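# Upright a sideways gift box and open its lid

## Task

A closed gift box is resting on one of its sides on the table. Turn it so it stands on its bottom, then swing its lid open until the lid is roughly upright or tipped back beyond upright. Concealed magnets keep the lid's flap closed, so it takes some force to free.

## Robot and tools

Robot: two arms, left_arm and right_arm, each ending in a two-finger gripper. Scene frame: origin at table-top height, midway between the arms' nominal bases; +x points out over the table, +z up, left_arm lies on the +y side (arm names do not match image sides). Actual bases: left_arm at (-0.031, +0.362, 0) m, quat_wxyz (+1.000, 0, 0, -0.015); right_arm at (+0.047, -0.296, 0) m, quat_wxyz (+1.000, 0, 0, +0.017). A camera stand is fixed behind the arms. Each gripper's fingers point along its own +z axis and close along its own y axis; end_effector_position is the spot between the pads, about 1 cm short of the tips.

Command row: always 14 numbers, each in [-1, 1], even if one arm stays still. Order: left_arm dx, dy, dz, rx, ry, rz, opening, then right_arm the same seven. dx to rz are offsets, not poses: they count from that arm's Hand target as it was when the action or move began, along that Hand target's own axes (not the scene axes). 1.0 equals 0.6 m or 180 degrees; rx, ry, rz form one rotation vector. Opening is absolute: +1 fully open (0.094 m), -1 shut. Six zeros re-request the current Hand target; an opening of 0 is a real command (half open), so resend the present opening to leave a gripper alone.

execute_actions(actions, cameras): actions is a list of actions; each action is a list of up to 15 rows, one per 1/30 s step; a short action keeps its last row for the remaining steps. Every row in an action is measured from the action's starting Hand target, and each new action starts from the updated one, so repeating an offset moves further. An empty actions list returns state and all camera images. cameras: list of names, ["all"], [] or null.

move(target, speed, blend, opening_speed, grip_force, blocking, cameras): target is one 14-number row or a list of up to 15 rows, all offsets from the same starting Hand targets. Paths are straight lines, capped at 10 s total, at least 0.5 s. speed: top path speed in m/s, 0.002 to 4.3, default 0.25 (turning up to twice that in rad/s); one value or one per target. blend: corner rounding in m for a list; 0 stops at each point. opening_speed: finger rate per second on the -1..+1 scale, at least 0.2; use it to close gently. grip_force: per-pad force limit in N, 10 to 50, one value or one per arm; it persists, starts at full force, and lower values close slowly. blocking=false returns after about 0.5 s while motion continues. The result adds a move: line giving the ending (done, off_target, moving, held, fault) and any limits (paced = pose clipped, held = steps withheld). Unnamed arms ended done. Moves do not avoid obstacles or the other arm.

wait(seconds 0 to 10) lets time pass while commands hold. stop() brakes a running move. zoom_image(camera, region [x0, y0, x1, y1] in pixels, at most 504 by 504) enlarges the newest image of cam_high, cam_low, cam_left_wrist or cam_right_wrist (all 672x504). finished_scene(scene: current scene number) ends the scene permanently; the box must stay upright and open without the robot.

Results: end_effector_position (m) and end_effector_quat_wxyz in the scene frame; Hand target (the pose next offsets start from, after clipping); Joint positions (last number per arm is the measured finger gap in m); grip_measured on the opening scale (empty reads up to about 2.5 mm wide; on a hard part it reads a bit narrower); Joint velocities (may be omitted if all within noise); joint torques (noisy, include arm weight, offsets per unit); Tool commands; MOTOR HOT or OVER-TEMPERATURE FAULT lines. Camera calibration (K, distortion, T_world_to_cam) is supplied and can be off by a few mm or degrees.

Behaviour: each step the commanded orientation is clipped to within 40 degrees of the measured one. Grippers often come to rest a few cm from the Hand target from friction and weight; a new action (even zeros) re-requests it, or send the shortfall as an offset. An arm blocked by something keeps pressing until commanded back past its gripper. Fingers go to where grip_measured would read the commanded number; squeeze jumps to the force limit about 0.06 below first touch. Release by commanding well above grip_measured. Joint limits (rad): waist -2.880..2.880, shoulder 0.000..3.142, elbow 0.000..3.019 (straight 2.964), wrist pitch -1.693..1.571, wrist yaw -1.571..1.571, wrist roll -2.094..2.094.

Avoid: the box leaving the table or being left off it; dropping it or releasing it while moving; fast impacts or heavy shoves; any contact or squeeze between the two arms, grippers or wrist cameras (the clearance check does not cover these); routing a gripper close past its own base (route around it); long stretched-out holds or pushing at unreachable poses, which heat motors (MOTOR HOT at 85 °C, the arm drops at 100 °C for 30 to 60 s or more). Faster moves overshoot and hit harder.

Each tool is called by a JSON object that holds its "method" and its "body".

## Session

{"method": "execute_actions", "body": {"actions": []}}

Scene clock: 0.00 s.
left_arm: end_effector_position=(+0.6691, +0.0373, +0.1456) grip_measured=+1.000 end_effector_quat_wxyz=(+0.453, +0.675, +0.516, -0.271) | right_arm: end_effector_position=(+0.3686, -0.0475, +0.2660) grip_measured=+1.000 end_effector_quat_wxyz=(+0.206, -0.522, +0.827, +0.035)
Joint positions: left_arm=[-0.213 2.189 1.879 -0.644 0.997 1.25 0.094] | right_arm=[0.61 1.134 1.108 -1.126 -0.035 -0.475 0.094]
Joint velocities: within noise
Joint torques (N m): no reading
Heat: left arm: hottest waist 23 °C; right arm: hottest elbow 23 °C.
Hand target: left_arm +0.6811, +0.0394, +0.1811; +0.478, +0.676, +0.500, -0.254 | right_arm +0.3740, -0.0389, +0.2897; +0.234, -0.519, +0.821, +0.041
Tool commands: left_gripper/opening=+1.0 right_gripper/opening=+1.0
camera_calibration:
cam_left_wrist: T_world_to_cam=[[-0.947708, 0.0521934, -0.314842, 0.676507], [0.241118, 0.763397, -0.599238, -0.0616812], [0.209073, -0.643817, -0.736062, 0.0785003], [0, 0, 0, 1]] pos_world=[0.639591, 0.0623179, 0.233812]
cam_right_wrist: T_world_to_cam=[[0.880988, -0.44832, 0.151228, -0.385007], [-0.45994, -0.886457, 0.0514807, 0.153338], [0.110977, -0.11491, -0.987157, 0.307104], [0, 0, 0, 1]] pos_world=[0.375631, -0.00138955, 0.35349]

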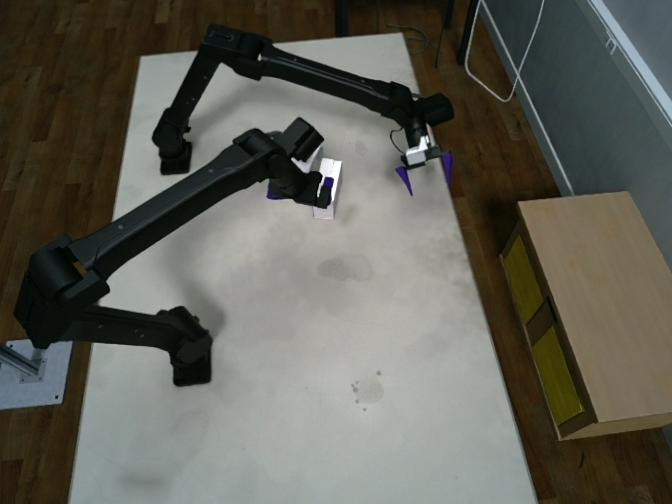

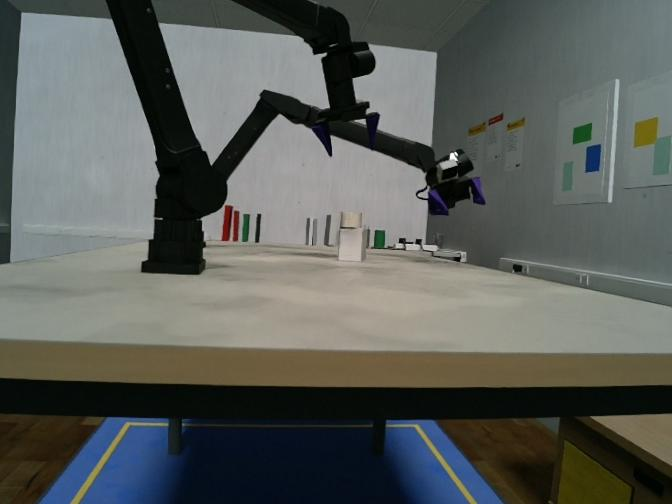

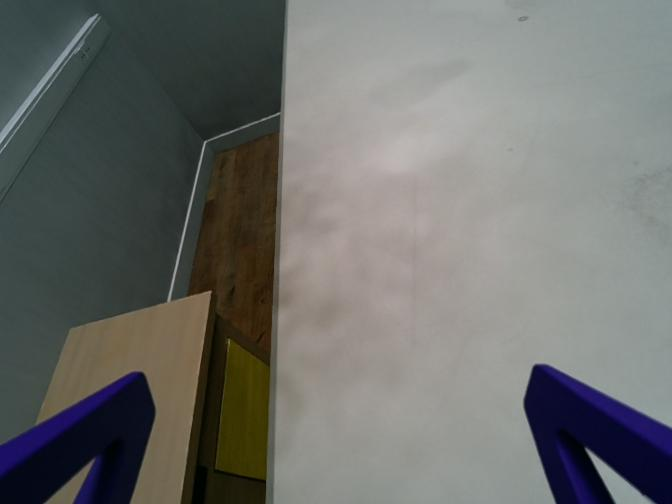

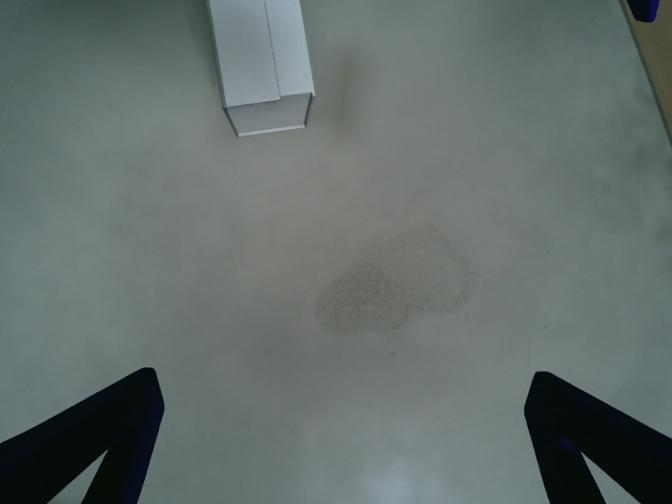

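{"method": "zoom_image", "body": {"camera": "cam_right_wrist", "region": [170, 0, 370, 160]}}

{"method": "zoom_image", "body": {"camera": "cam_high", "region": [250, 110, 400, 240]}}

{"method": "zoom_image", "body": {"camera": "cam_low", "region": [310, 190, 410, 280]}}

Scaled by 2.520 from the camera's 672x504 image, which has a finer 960x720 frame.

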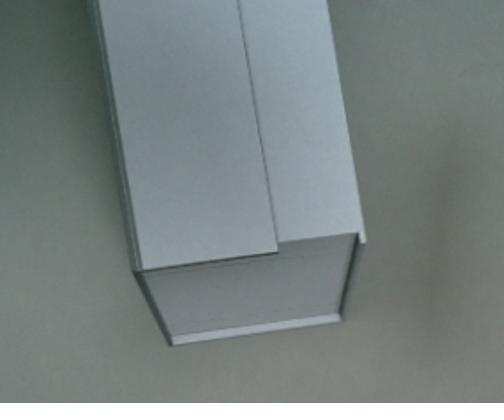

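Scaled by 3.360 from the camera's 672x504 image, which has a finer 960x720 frame.

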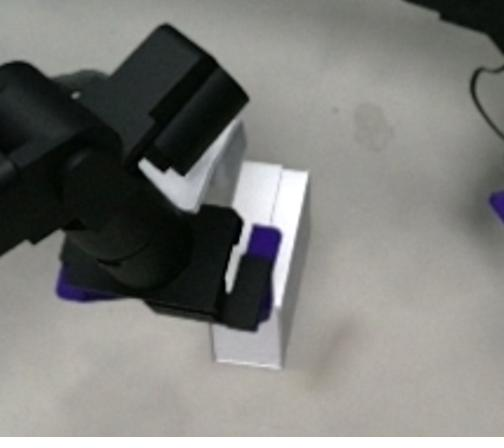

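Scaled by 5.040 from the camera's 672x504 image, which has a finer 960x720 frame.

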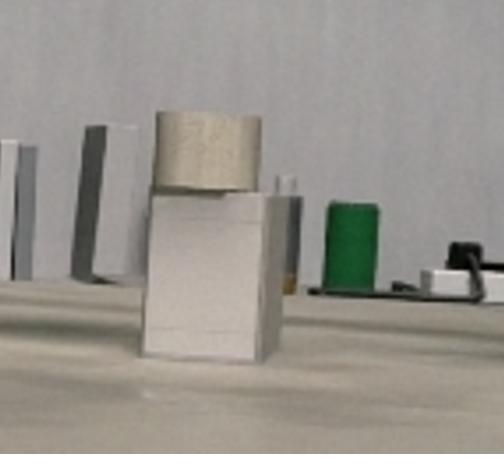

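{"method": "move", "body": {"target": [[-0.102,-0.137,-0.285,-0.003,0.11,-0.27,-0.9,0,0,0,0,0,0,-0.9],[-0.056,-0.370,-0.317,-0.006,0.220,-0.5376,-0.9,0,0,0,0,0,0,-0.9]], "blend": 0.05, "cameras": ["all"], "speed": 0.25}}

Scene clock: 15.83 s.
left_arm: end_effector_position=(+0.4365, +0.2018, +0.1789) grip_measured=-0.897 end_effector_quat_wxyz=(-0.059, +0.123, +0.945, -0.298) | right_arm: end_effector_position=(+0.3686, -0.0475, +0.2660) grip_measured=-0.897 end_effector_quat_wxyz=(+0.206, -0.522, +0.827, +0.035)
Joint positions: left_arm=[-0.098 1.721 1.454 -1.442 0.605 0.173 0.005] | right_arm=[0.61 1.134 1.108 -1.126 -0.035 -0.475 0.005]
Joint torques (N m): left_arm=[0.85 -15.74 10.78 0.06 0.36 -0.1] | right_arm=[1.08 -6.83 11.28 0.66 -0.01 0.05]
Heat: left arm: hottest shoulder 26 °C; right arm: hottest elbow 25 °C.
Hand target: left_arm +0.4391, +0.2057, +0.2006; -0.038, +0.120, +0.946, -0.298 | right_arm +0.3740, -0.0389, +0.2897; +0.234, -0.519, +0.821, +0.041
Off the commanded pose: left_arm 0.022 m, 2 deg | right_arm 0.026 m, 3 deg.
move: off_target (left_arm, right_arm); blend cut to 0 m at target 1
camera_calibration:
cam_left_wrist: T_world_to_cam=[[-0.177418, -0.79476, 0.580413, 0.132546], [-0.817115, 0.447661, 0.363211, 0.242378], [-0.548494, -0.409824, -0.728834, 0.539664], [0, 0, 0, 1]] pos_world=[0.517569, 0.218006, 0.22836]
cam_right_wrist: T_world_to_cam=[[0.880988, -0.44832, 0.151228, -0.385007], [-0.45994, -0.886457, 0.0514807, 0.153338], [0.110977, -0.11491, -0.987157, 0.307104], [0, 0, 0, 1]] pos_world=[0.375631, -0.00138955, 0.35349]

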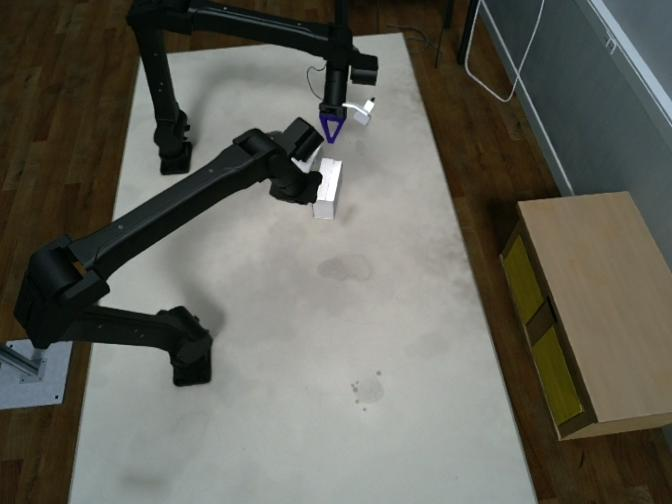

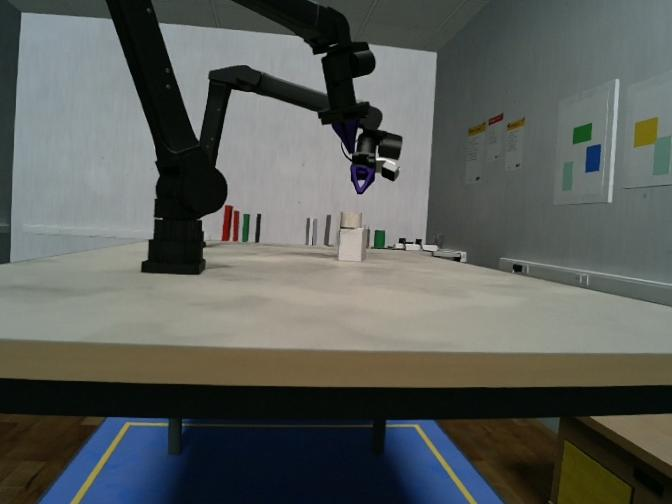

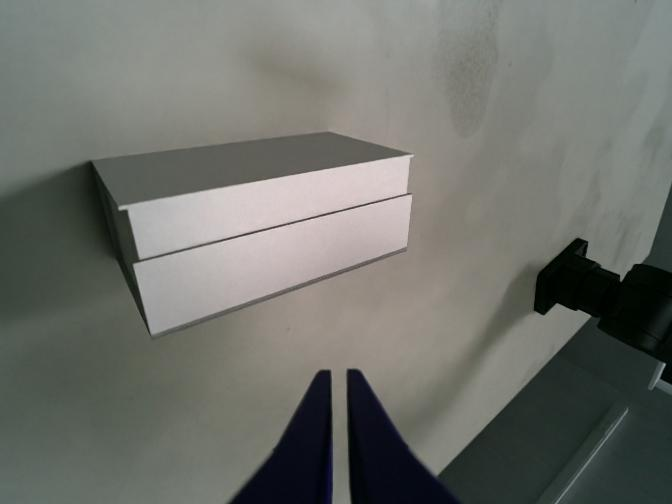

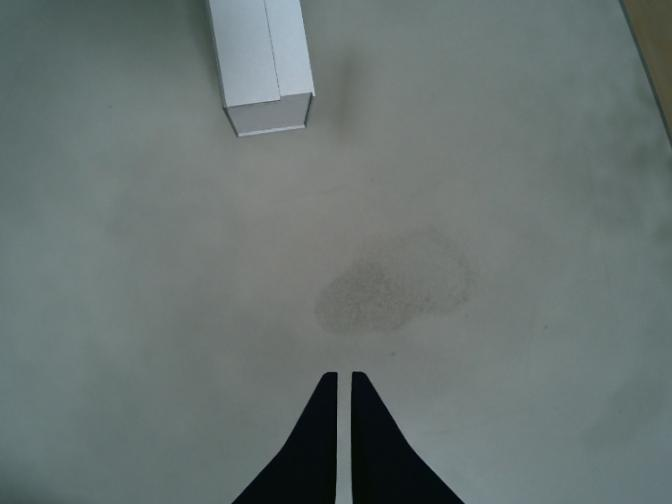

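{"method": "move", "body": {"target": [0.0097,0.05,0.076,0,0,0,-1,-0.112,0.094,0.27,-0.111,0.0213,0.4603,-1], "cameras": ["all"], "speed": 0.15}}

Scene clock: 23.67 s.
left_arm: end_effector_position=(+0.4236, +0.2035, +0.1371) grip_measured=-0.987 end_effector_quat_wxyz=(-0.057, +0.123, +0.945, -0.298) | right_arm: end_effector_position=(+0.4026, +0.0801, +0.1593) grip_measured=-0.986 end_effector_quat_wxyz=(+0.034, +0.126, +0.950, +0.285)
Joint positions: left_arm=[-0.098 1.721 1.339 -1.322 0.605 0.171 0.001] | right_arm=[0.675 1.46 1.072 -0.689 -0.321 1.053 0.001]
Joint torques (N m): left_arm=[0.79 -13.45 10.33 0.96 0.36 -0.1] | right_arm=[1.38 -8.64 8.91 1.35 -0.2 0.17]
Heat: left arm: hottest shoulder 26 °C; right arm: hottest elbow 26 °C.
Hand target: left_arm +0.4330, +0.2056, +0.1460; -0.038, +0.120, +0.946, -0.298 | right_arm +0.4037, +0.0932, +0.1648; +0.037, +0.120, +0.946, +0.299
Off the commanded pose: left_arm 0.013 m, 2 deg | right_arm 0.014 m, 2 deg.
move: off_target (left_arm, right_arm)
camera_calibration:
cam_left_wrist: T_world_to_cam=[[-0.178531, -0.794832, 0.579973, 0.156339], [-0.819077, 0.446665, 0.360004, 0.247707], [-0.545197, -0.41077, -0.730772, 0.501949], [0, 0, 0, 1]] pos_world=[0.504463, 0.219807, 0.186962]
cam_right_wrist: T_world_to_cam=[[-0.215791, -0.802676, -0.556008, 0.241101], [-0.932921, 0.00138194, 0.360078, 0.357748], [-0.288258, 0.596413, -0.749132, 0.278444], [0, 0, 0, 1]] pos_world=[0.466041, 0.0269638, 0.213828]

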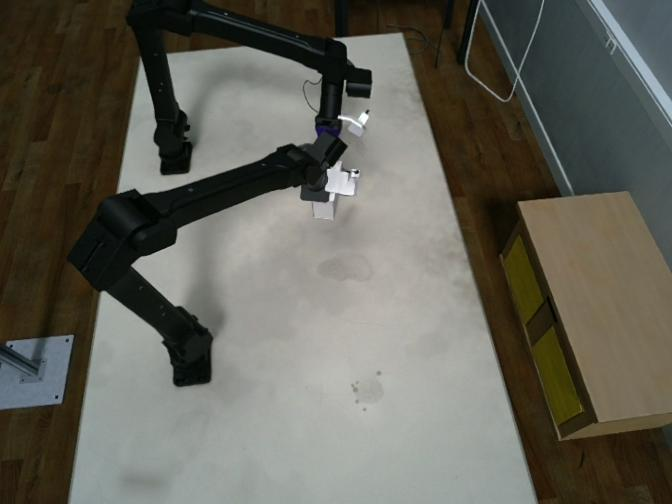

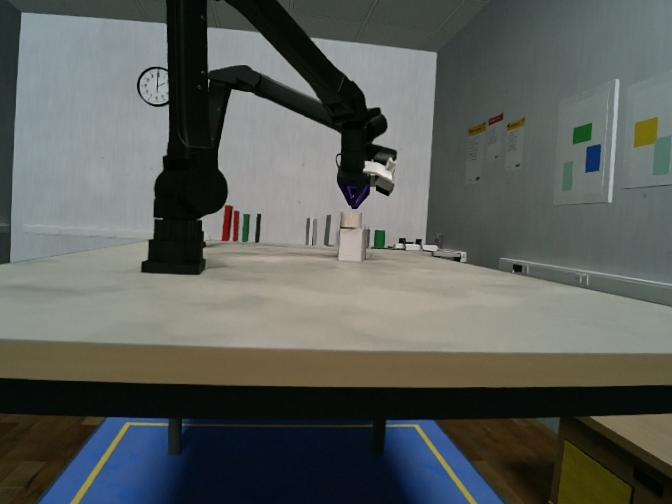

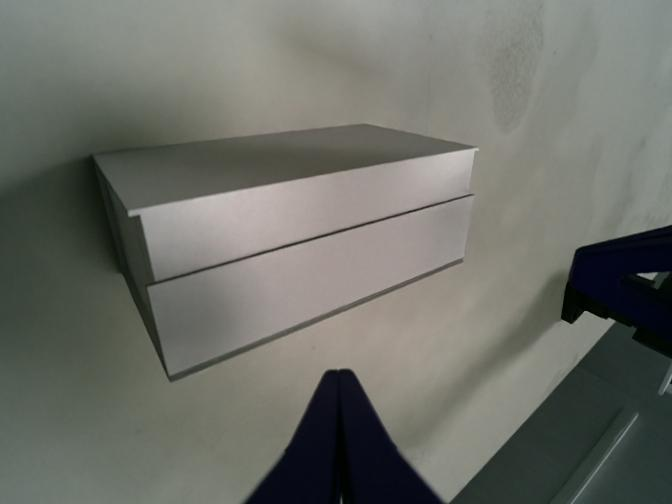

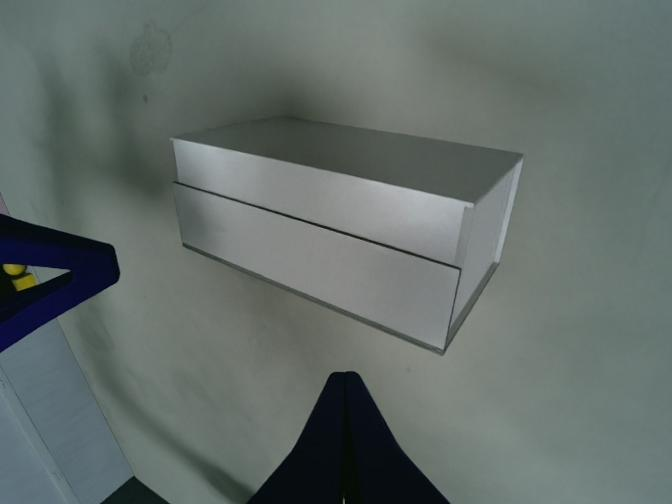

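{"method": "zoom_image", "body": {"camera": "cam_right_wrist", "region": [400, 130, 560, 370]}}

{"method": "zoom_image", "body": {"camera": "cam_left_wrist", "region": [80, 140, 240, 400]}}

Scaled by 2.100 from the camera's 672x504 image, which has a finer 960x720 frame.

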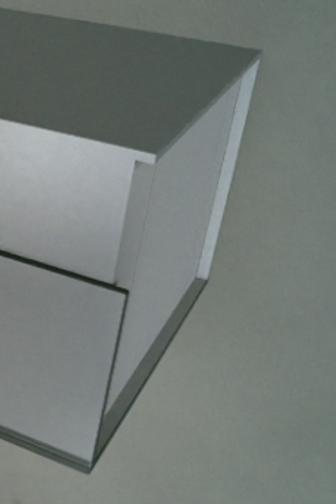

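Scaled by 1.938 from the camera's 672x504 image, which has a finer 960x720 frame.

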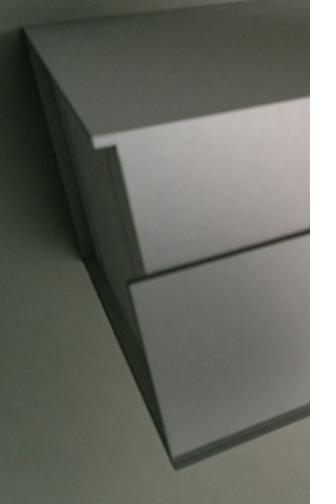

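{"method": "move", "body": {"target": [-0.062,0.03,0.04,0,0,0,-1,-0.046,-0.031,0.08,0,0,0,-1], "cameras": ["cam_low","cam_left_wrist","cam_right_wrist"], "speed": 0.08}}

Scene clock: 26.63 s.
left_arm: end_effector_position=(+0.4432, +0.2009, +0.1011) grip_measured=-0.987 end_effector_quat_wxyz=(-0.069, +0.115, +0.945, -0.298) | right_arm: end_effector_position=(+0.4189, +0.0942, +0.1060) grip_measured=-0.986 end_effector_quat_wxyz=(+0.023, +0.128, +0.950, +0.283)
Joint positions: left_arm=[-0.098 1.818 1.37 -1.278 0.605 0.162 0.001] | right_arm=[0.67 1.585 1.064 -0.574 -0.336 1.053 0.001]
Joint torques (N m): left_arm=[0.26 -13.16 14.28 0.91 0.4 -0.11] | right_arm=[0.03 -9.58 8.81 1.29 -0.28 -0.11]
Heat: left arm: hottest shoulder 26 °C; right arm: hottest elbow 26 °C.
Hand target: left_arm +0.4693, +0.1973, +0.1160; -0.038, +0.120, +0.946, -0.298 | right_arm +0.4335, +0.0982, +0.1148; +0.037, +0.120, +0.946, +0.299
Off the commanded pose: left_arm 0.030 m, 4 deg | right_arm 0.017 m, 3 deg.
move: off_target (left_arm, right_arm)
camera_calibration:
cam_left_wrist: T_world_to_cam=[[-0.157285, -0.798723, 0.580778, 0.170042], [-0.812611, 0.438865, 0.383486, 0.274151], [-0.561182, -0.41163, -0.718077, 0.491228], [0, 0, 0, 1]] pos_world=[0.525191, 0.217706, 0.14885]
cam_right_wrist: T_world_to_cam=[[-0.226329, -0.80415, -0.549653, 0.230119], [-0.924463, -0.000414751, 0.381271, 0.386559], [-0.306827, 0.594426, -0.743313, 0.242155], [0, 0, 0, 1]] pos_world=[0.483741, 0.0412671, 0.159099]
Images, in order (width x height): cam_low 672x504, cam_left_wrist 672x504, cam_right_wrist 672x504.

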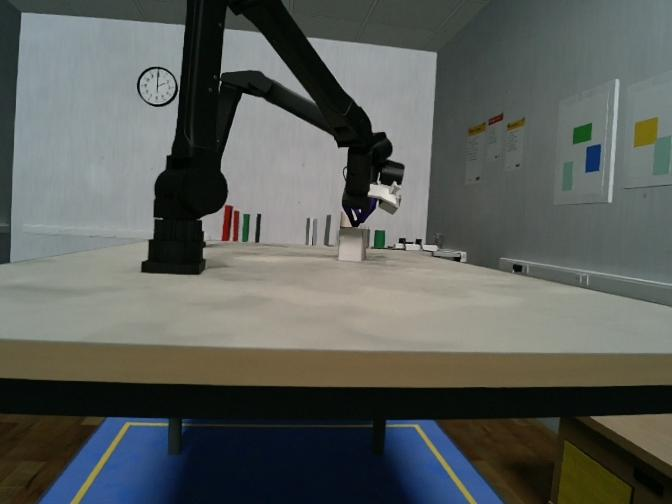

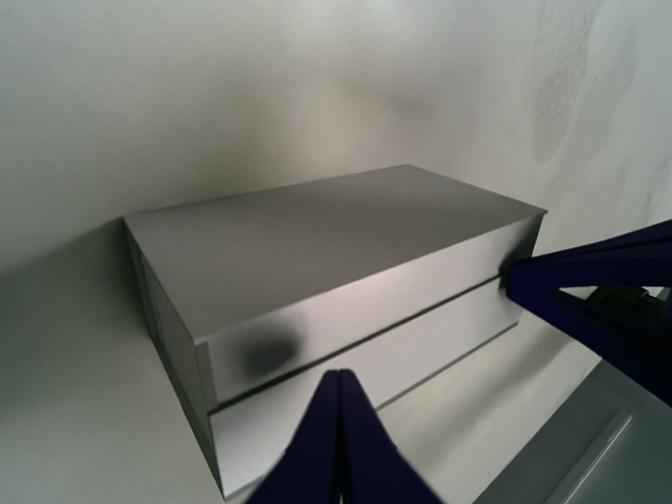

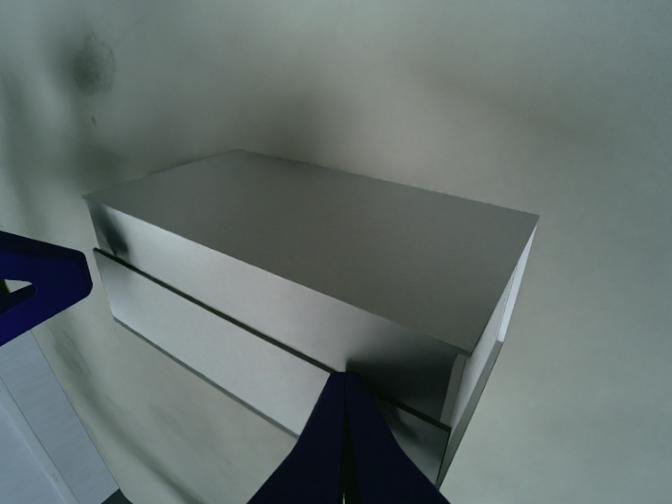

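{"method": "move", "body": {"target": [-0.032,-0.0,0,0,0,0,-1,-0.03,-0.01,0,0,0,0,-1], "cameras": ["cam_left_wrist","cam_right_wrist"], "speed": 0.06}}

Scene clock: 37.17 s.
left_arm: end_effector_position=(+0.4666, +0.1979, +0.1004) grip_measured=-0.987 end_effector_quat_wxyz=(-0.060, +0.115, +0.946, -0.298) | right_arm: end_effector_position=(+0.4299, +0.0833, +0.1034) grip_measured=-0.986 end_effector_quat_wxyz=(+0.023, +0.128, +0.949, +0.286)
Joint positions: left_arm=[-0.098 1.863 1.436 -1.278 0.605 0.156 0.001] | right_arm=[0.635 1.593 1.064 -0.572 -0.357 1.023 0.001]
Joint torques (N m): left_arm=[-0.15 -13.8 14.52 0.16 0.41 -0.11] | right_arm=[-0.21 -8.7 10.17 0.99 -0.16 -0.12]
Heat: left arm: hottest shoulder 26 °C; right arm: hottest elbow 27 °C.
Hand target: left_arm +0.4878, +0.1925, +0.1160; -0.038, +0.120, +0.946, -0.298 | right_arm +0.4497, +0.0890, +0.1113; +0.037, +0.120, +0.946, +0.299
Off the commanded pose: left_arm 0.027 m, 3 deg | right_arm 0.022 m, 2 deg.
move: off_target (left_arm, right_arm)
camera_calibration:
cam_left_wrist: T_world_to_cam=[[-0.163645, -0.798578, 0.579218, 0.174761], [-0.821501, 0.435396, 0.368192, 0.301101], [-0.54622, -0.415576, -0.727283, 0.497258], [0, 0, 0, 1]] pos_world=[0.547565, 0.215111, 0.149559]
cam_right_wrist: T_world_to_cam=[[-0.226411, -0.80009, -0.555512, 0.222703], [-0.924307, -0.00341217, 0.381635, 0.397825], [-0.307238, 0.59987, -0.738756, 0.24934], [0, 0, 0, 1]] pos_world=[0.494742, 0.0299682, 0.156091]
Images, in order (width x height): cam_left_wrist 672x504, cam_right_wrist 672x504.

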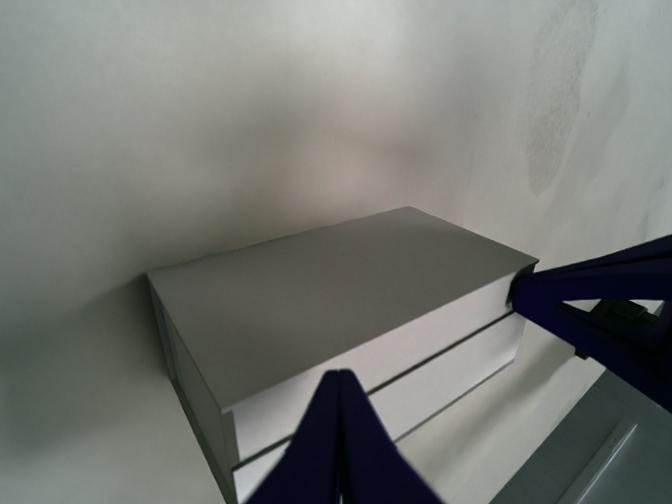

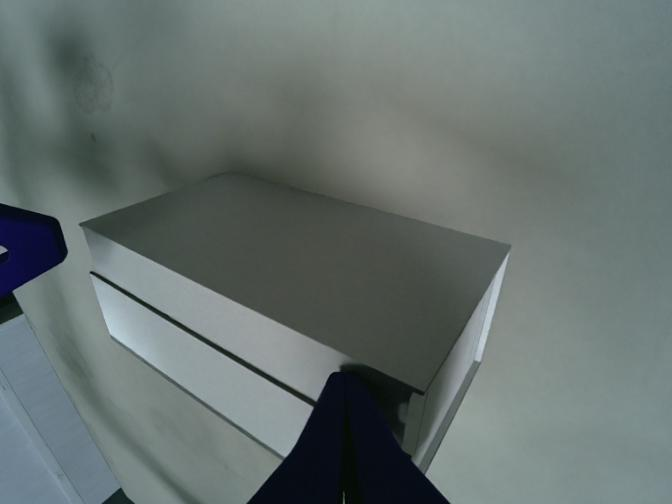

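{"method": "move", "body": {"target": [0,0.0096,0.0137,0,0,0,-1,0,-0.019,0.027,0,0,0,-1], "cameras": ["cam_left_wrist","cam_right_wrist"], "speed": 0.04}}

Scene clock: 39.00 s.
left_arm: end_effector_position=(+0.4671, +0.1978, +0.0942) grip_measured=-0.987 end_effector_quat_wxyz=(-0.063, +0.114, +0.946, -0.298) | right_arm: end_effector_position=(+0.4379, +0.0890, +0.1023) grip_measured=-0.986 end_effector_quat_wxyz=(+0.030, +0.125, +0.945, +0.302)
Joint positions: left_arm=[-0.098 1.875 1.436 -1.273 0.605 0.156 0.001] | right_arm=[0.63 1.607 1.064 -0.523 -0.37 1.023 0.001]
Joint velocities: left_arm=[within noise] | right_arm=[-0.005 0.005 -0.046 0.002 0.007 0.022 0.001]
Joint torques (N m): left_arm=[-0.03 -13.92 13.35 0.95 0.41 -0.11] | right_arm=[0.56 -8.23 8.2 1.16 -0.08 -0.12]
Heat: left arm: hottest shoulder 26 °C; right arm: hottest elbow 27 °C.
Hand target: left_arm +0.4878, +0.1925, +0.1060; -0.038, +0.120, +0.946, -0.298 | right_arm +0.4496, +0.0890, +0.0915; +0.037, +0.120, +0.946, +0.299
Off the commanded pose: left_arm 0.024 m, 3 deg | right_arm 0.016 m, 1 deg.
move: off_target (left_arm, right_arm)
camera_calibration:
cam_left_wrist: T_world_to_cam=[[-0.159274, -0.799163, 0.579629, 0.176398], [-0.818702, 0.435019, 0.374814, 0.302042], [-0.551687, -0.414846, -0.723564, 0.495202], [0, 0, 0, 1]] pos_world=[0.548575, 0.215009, 0.142856]
cam_right_wrist: T_world_to_cam=[[-0.213607, -0.783062, -0.584111, 0.224351], [-0.932085, -0.0156947, 0.361901, 0.412186], [-0.292558, 0.621746, -0.726528, 0.238003], [0, 0, 0, 1]] pos_world=[0.501745, 0.0341729, 0.154791]
Images, in order (width x height): cam_left_wrist 672x504, cam_right_wrist 672x504.

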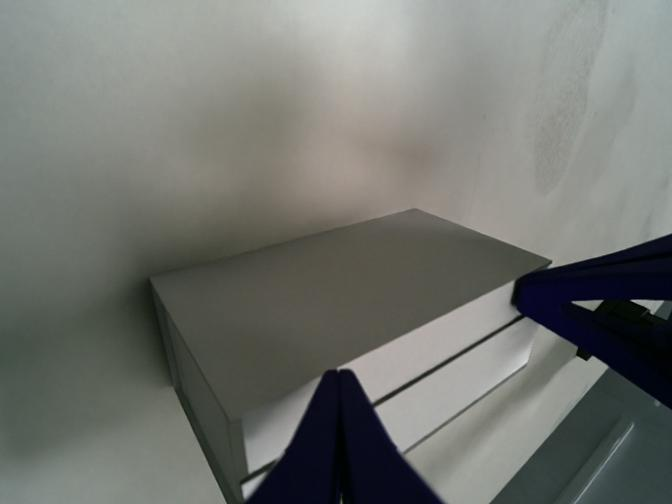

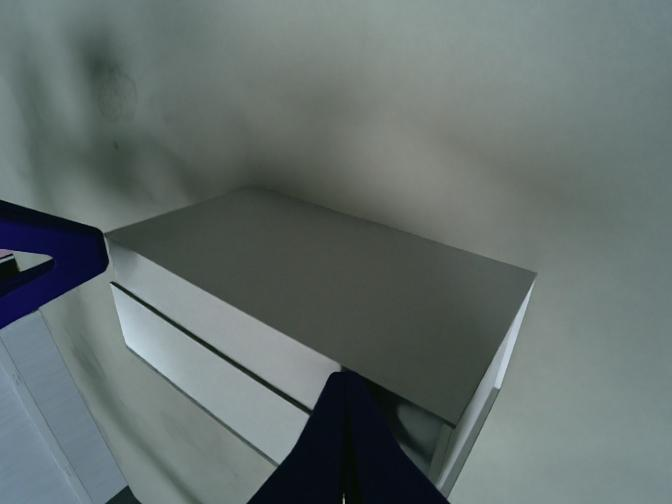

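{"method": "move", "body": {"target": [[0,0.0077,0.011,0,0,0,-1,0.022,-0.024,0.034,0,0,0,-1],[0.06,0.0077,0.011,0,0,0,-1,0.022,-0.034,0.048,0,0,0,-1]], "cameras": ["cam_left_wrist","cam_right_wrist"], "speed": 0.04}}

Scene clock: 42.17 s.
left_arm: end_effector_position=(+0.4480, +0.2011, +0.0858) grip_measured=-0.987 end_effector_quat_wxyz=(-0.058, +0.115, +0.946, -0.298) | right_arm: end_effector_position=(+0.4461, +0.0946, +0.1005) grip_measured=-0.986 end_effector_quat_wxyz=(+0.058, +0.116, +0.935, +0.330)
Joint positions: left_arm=[-0.096 1.833 1.35 -1.218 0.605 0.156 0.001] | right_arm=[0.629 1.608 1.029 -0.403 -0.371 1.023 0.001]
Joint torques (N m): left_arm=[0.5 -15.68 8.88 0.91 0.34 -0.02] | right_arm=[1.67 -6.65 5.52 0.61 0.38 0.02]
Heat: left arm: hottest shoulder 26 °C; right arm: hottest elbow 27 °C.
Hand target: left_arm +0.4530, +0.2015, +0.0980; -0.038, +0.120, +0.946, -0.298 | right_arm +0.4368, +0.0921, +0.0562; +0.037, +0.120, +0.946, +0.299
Off the commanded pose: left_arm 0.013 m, 2 deg | right_arm 0.045 m, 4 deg.
move: off_target (left_arm, right_arm)
camera_calibration:
cam_left_wrist: T_world_to_cam=[[-0.16418, -0.798625, 0.579002, 0.182999], [-0.823326, 0.434232, 0.365482, 0.291184], [-0.543305, -0.416702, -0.728821, 0.476853], [0, 0, 0, 1]] pos_world=[0.52886, 0.218412, 0.135161]
cam_right_wrist: T_world_to_cam=[[-0.174712, -0.75119, -0.636545, 0.214289], [-0.953481, -0.03222, 0.299725, 0.43782], [-0.24566, 0.6593, -0.710616, 0.209468], [0, 0, 0, 1]] pos_world=[0.50635, 0.0369766, 0.15403]
Images, in order (width x height): cam_left_wrist 672x504, cam_right_wrist 672x504.

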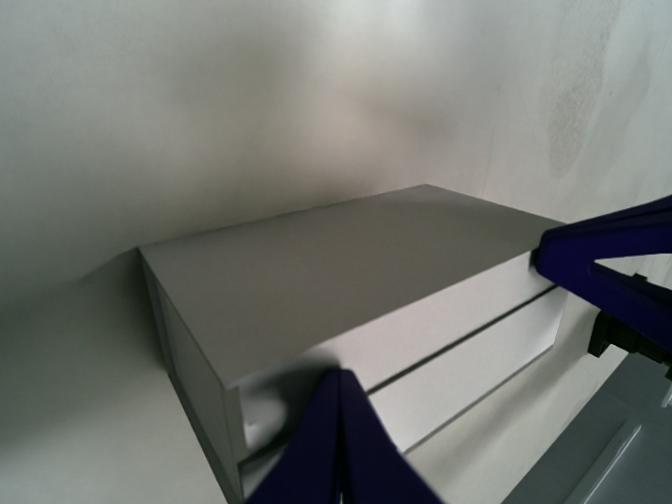

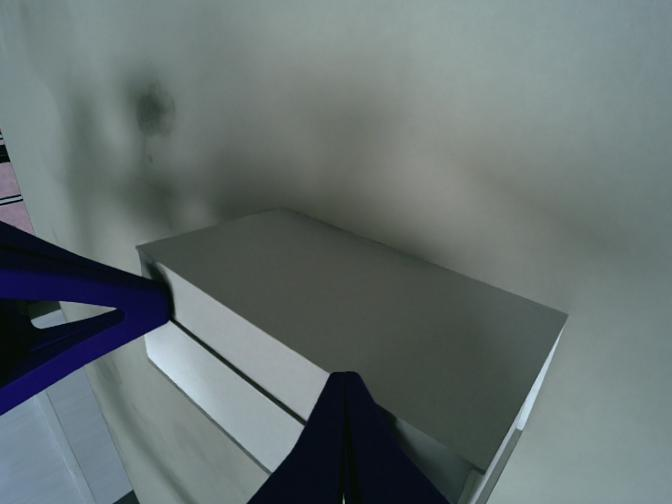

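{"method": "move", "body": {"target": [0.06,0,0,0,0,0,-1,0.01,-0.014,0.02,0,0,0,-1], "cameras": ["cam_high","cam_low","cam_left_wrist","cam_right_wrist"], "speed": 0.03}}

Scene clock: 44.47 s.
left_arm: end_effector_position=(+0.4184, +0.2070, +0.0858) grip_measured=-0.987 end_effector_quat_wxyz=(-0.050, +0.115, +0.946, -0.298) | right_arm: end_effector_position=(+0.4445, +0.1032, +0.1006) grip_measured=-0.986 end_effector_quat_wxyz=(+0.071, +0.104, +0.930, +0.346)
Joint positions: left_arm=[-0.092 1.755 1.238 -1.169 0.605 0.156 0.001] | right_arm=[0.642 1.608 1.009 -0.336 -0.371 1.023 0.001]
Joint torques (N m): left_arm=[0.91 -14.92 8.44 0.54 0.3 0.07] | right_arm=[1.67 -5.48 4.78 0.09 0.65 0.1]
Heat: left arm: hottest shoulder 26 °C; right arm: hottest elbow 27 °C.
Hand target: left_arm +0.4181, +0.2105, +0.0980; -0.038, +0.120, +0.946, -0.298 | right_arm +0.4309, +0.0936, +0.0416; +0.037, +0.120, +0.946, +0.299
Off the commanded pose: left_arm 0.013 m, 1 deg | right_arm 0.061 m, 7 deg.
move: off_target (left_arm, right_arm)
camera_calibration:
cam_left_wrist: T_world_to_cam=[[-0.16934, -0.798275, 0.577998, 0.184993], [-0.830743, 0.431161, 0.352089, 0.269093], [-0.530274, -0.420545, -0.736174, 0.459318], [0, 0, 0, 1]] pos_world=[0.498438, 0.224817, 0.136468]
cam_right_wrist: T_world_to_cam=[[-0.140257, -0.734175, -0.664316, 0.20627], [-0.963359, -0.0537333, 0.262778, 0.446977], [-0.228621, 0.676831, -0.699737, 0.193045], [0, 0, 0, 1]] pos_world=[0.503665, 0.044797, 0.154654]

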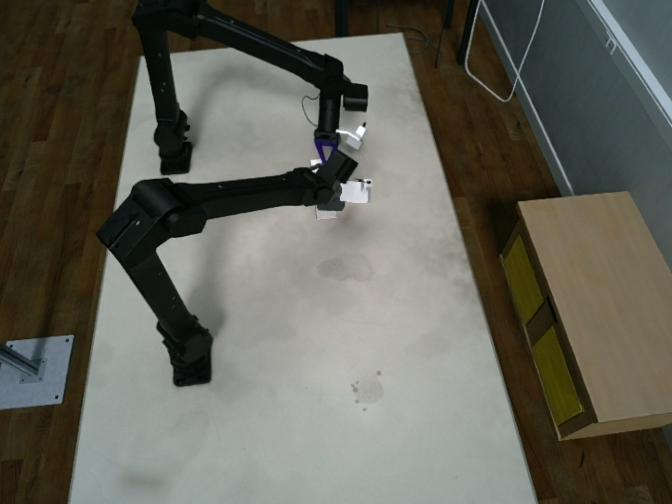

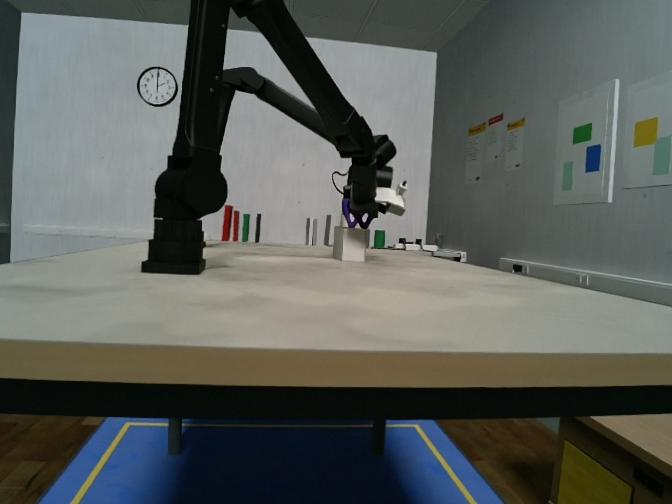

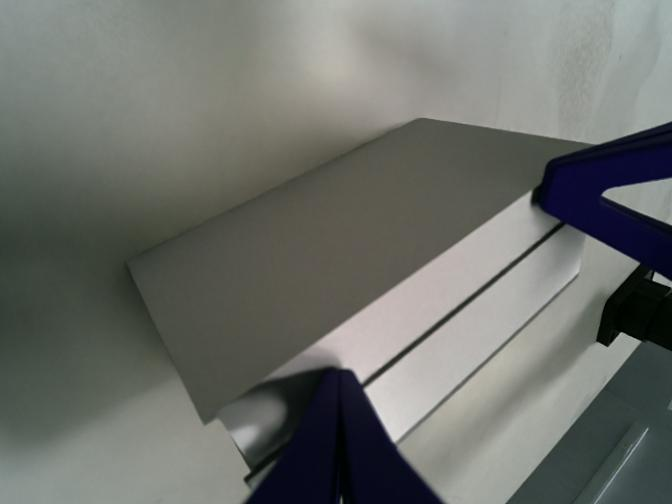

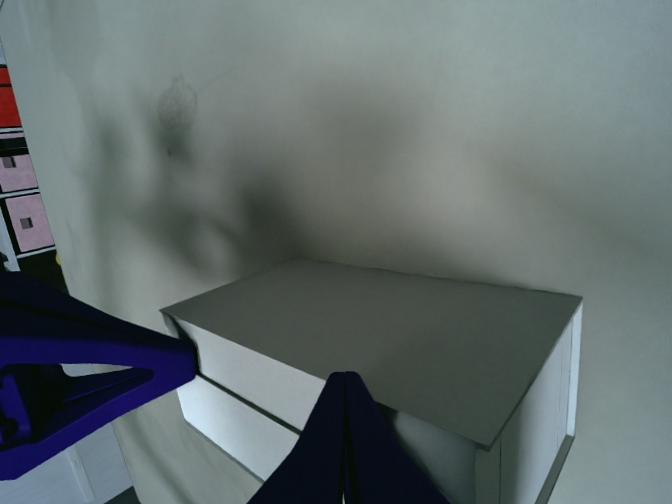

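{"method": "move", "body": {"target": [-0.03,-0.06,-0.085,0,0,0,-1,-0.01,0.15,-0.20,0,0,0,-1], "cameras": ["cam_high","cam_left_wrist","cam_right_wrist"], "speed": 0.08}}

Scene clock: 48.93 s.
left_arm: end_effector_position=(+0.4141, +0.2075, +0.1258) grip_measured=-0.987 end_effector_quat_wxyz=(-0.081, +0.105, +0.945, -0.298) | right_arm: end_effector_position=(+0.4270, +0.0822, +0.1505) grip_measured=-0.986 end_effector_quat_wxyz=(+0.013, +0.131, +0.954, +0.270)
Joint positions: left_arm=[-0.092 1.734 1.319 -1.338 0.605 0.156 0.001] | right_arm=[0.639 1.544 1.156 -0.752 -0.348 1.023 0.001]
Joint torques (N m): left_arm=[0.67 -15.27 14.48 -0.05 0.36 0.02] | right_arm=[1.2 -11.99 12.15 -0.05 -0.01 0.1]
Heat: left arm: hottest shoulder 26 °C; right arm: hottest elbow 27 °C.
Hand target: left_arm +0.4355, +0.2058, +0.1604; -0.038, +0.120, +0.946, -0.298 | right_arm +0.4381, +0.0967, +0.1915; +0.037, +0.120, +0.946, +0.299
Off the commanded pose: left_arm 0.041 m, 5 deg | right_arm 0.045 m, 5 deg.
move: off_target (left_arm, right_arm)
camera_calibration:
cam_left_wrist: T_world_to_cam=[[-0.131379, -0.802946, 0.581393, 0.146451], [-0.805813, 0.428098, 0.409143, 0.234362], [-0.577412, -0.414741, -0.703267, 0.500903], [0, 0, 0, 1]] pos_world=[0.49732, 0.225007, 0.171236]
cam_right_wrist: T_world_to_cam=[[-0.239366, -0.816655, -0.525147, 0.249705], [-0.914524, 0.00797019, 0.404452, 0.368565], [-0.326113, 0.577071, -0.748759, 0.295318], [0, 0, 0, 1]] pos_world=[0.493139, 0.0305656, 0.203186]
Images, in order (width x height): cam_high 672x504, cam_left_wrist 672x504, cam_right_wrist 672x504.

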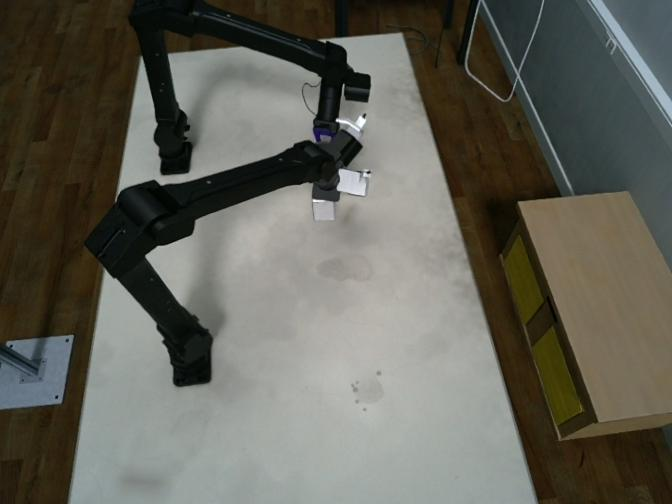

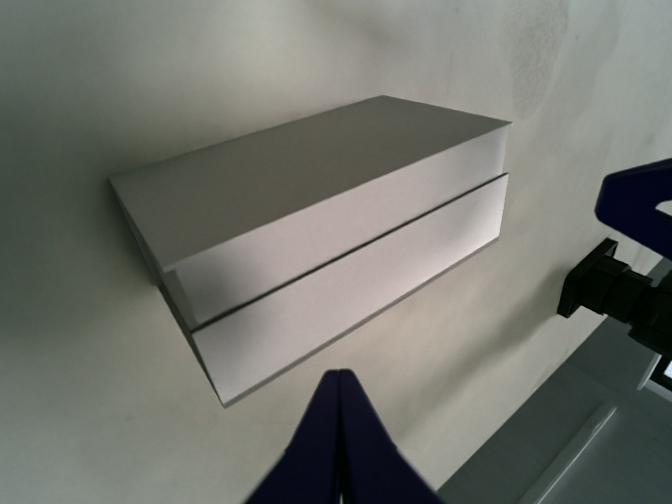

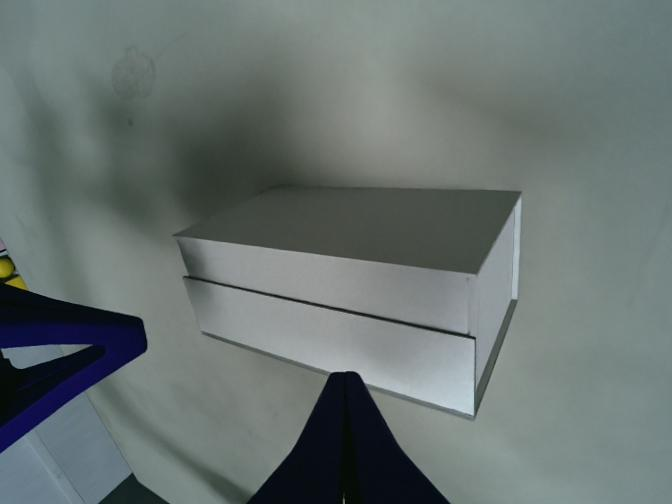

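{"method": "move", "body": {"target": [-0.053,0.011,0.088,0,0,0,-1,-0.006,-0.056,0.106,0,0,0,-1], "cameras": ["cam_left_wrist","cam_right_wrist"], "speed": 0.06}}

Scene clock: 52.67 s.
left_arm: end_effector_position=(+0.4361, +0.1868, +0.0968) grip_measured=-0.987 end_effector_quat_wxyz=(-0.068, +0.107, +0.947, -0.295) | right_arm: end_effector_position=(+0.4403, +0.0925, +0.1149) grip_measured=-0.986 end_effector_quat_wxyz=(+0.030, +0.126, +0.949, +0.287)
Joint positions: left_arm=[-0.129 1.803 1.338 -1.232 0.605 0.105 0.001] | right_arm=[0.639 1.605 1.111 -0.595 -0.347 1.023 0.001]
Joint torques (N m): left_arm=[-0.32 -12.98 14.34 1.01 0.59 -0.11] | right_arm=[1.55 -9.88 8.59 1.32 0.07 0.12]
Heat: left arm: hottest elbow 27 °C; right arm: hottest elbow 28 °C.
Hand target: left_arm +0.4601, +0.1737, +0.1133; -0.038, +0.120, +0.946, -0.298 | right_arm +0.4438, +0.1046, +0.1202; +0.037, +0.120, +0.946, +0.299
Off the commanded pose: left_arm 0.032 m, 4 deg | right_arm 0.014 m, 2 deg.
move: off_target (left_arm, right_arm)
camera_calibration:
cam_left_wrist: T_world_to_cam=[[-0.143545, -0.805036, 0.575597, 0.155841], [-0.818456, 0.42354, 0.388257, 0.281245], [-0.556349, -0.415369, -0.719683, 0.477086], [0, 0, 0, 1]] pos_world=[0.517983, 0.204506, 0.144454]
cam_right_wrist: T_world_to_cam=[[-0.218044, -0.799967, -0.559026, 0.235539], [-0.930104, -0.00314659, 0.367284, 0.407193], [-0.295574, 0.600036, -0.743366, 0.250879], [0, 0, 0, 1]] pos_world=[0.504243, 0.0391677, 0.168612]
Images, in order (width x height): cam_left_wrist 672x504, cam_right_wrist 672x504.

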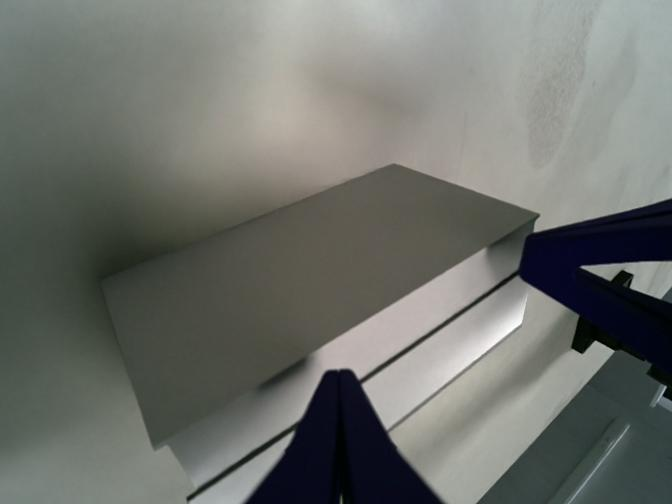

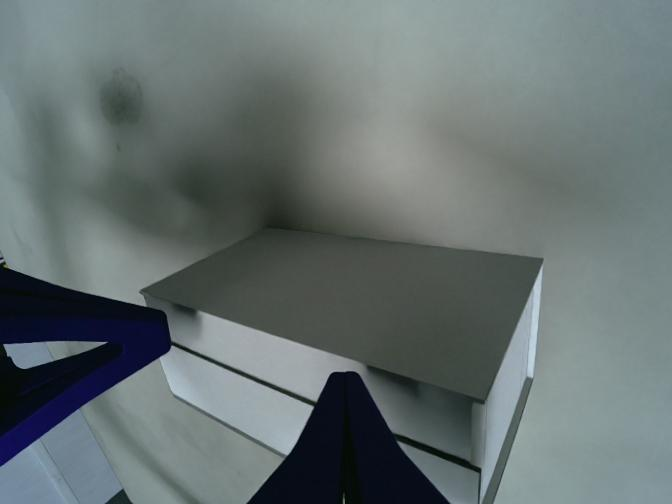

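{"method": "move", "body": {"target": [-0.013,-0.022,0.023,0,0,0,-1,0.016,-0.001,0.04,0,0,0,-1], "cameras": ["cam_left_wrist","cam_right_wrist"], "speed": 0.05}}

Scene clock: 54.97 s.
left_arm: end_effector_position=(+0.4391, +0.1662, +0.0934) grip_measured=-0.987 end_effector_quat_wxyz=(-0.067, +0.109, +0.947, -0.293) | right_arm: end_effector_position=(+0.4376, +0.1079, +0.1033) grip_measured=-0.986 end_effector_quat_wxyz=(+0.037, +0.124, +0.947, +0.293)
Joint positions: left_arm=[-0.168 1.817 1.35 -1.203 0.605 0.061 0.001] | right_arm=[0.668 1.631 1.102 -0.532 -0.331 1.049 0.001]
Joint torques (N m): left_arm=[-0.26 -13.22 14.43 1.09 0.67 -0.11] | right_arm=[1.32 -9.47 8.24 1.22 0.13 0.16]
Heat: left arm: hottest elbow 28 °C; right arm: hottest elbow 28 °C.
Hand target: left_arm +0.4630, +0.1536, +0.1096; -0.038, +0.120, +0.946, -0.298 | right_arm +0.4378, +0.1198, +0.1002; +0.037, +0.120, +0.946, +0.299
Off the commanded pose: left_arm 0.031 m, 4 deg | right_arm 0.012 m, 1 deg.
move: off_target (left_arm, right_arm)
camera_calibration:
cam_left_wrist: T_world_to_cam=[[-0.148168, -0.806608, 0.572215, 0.144151], [-0.818127, 0.425043, 0.387307, 0.293325], [-0.555621, -0.410757, -0.722886, 0.466948], [0, 0, 0, 1]] pos_world=[0.520782, 0.1834, 0.141458]
cam_right_wrist: T_world_to_cam=[[-0.208941, -0.793969, -0.570926, 0.237432], [-0.935798, -0.00718346, 0.352464, 0.413498], [-0.283946, 0.607915, -0.741494, 0.226044], [0, 0, 0, 1]] pos_world=[0.500744, 0.0540689, 0.157423]
Images, in order (width x height): cam_left_wrist 672x504, cam_right_wrist 672x504.

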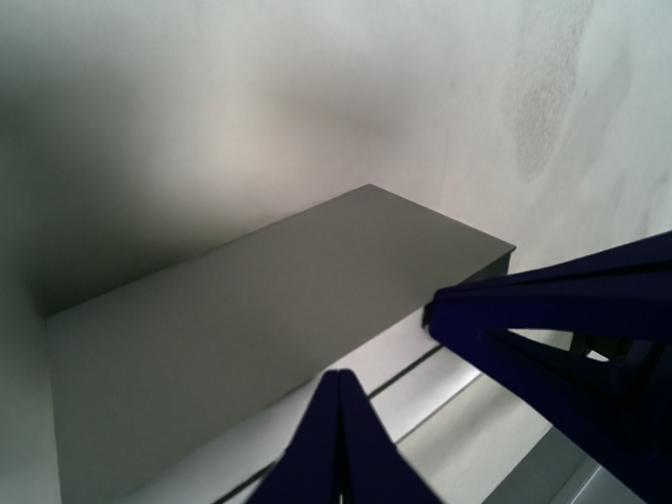

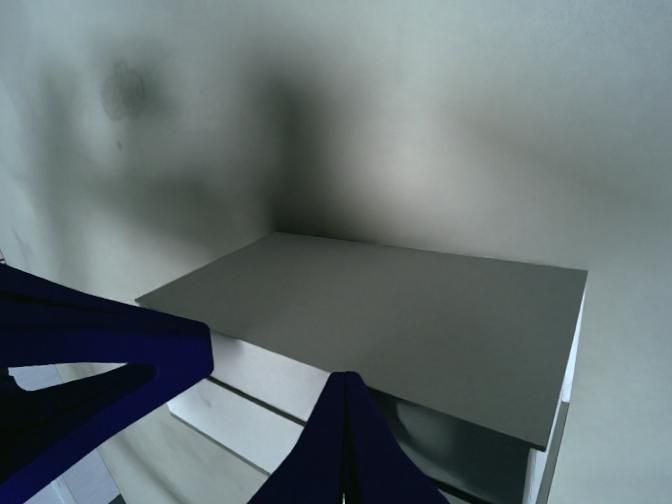

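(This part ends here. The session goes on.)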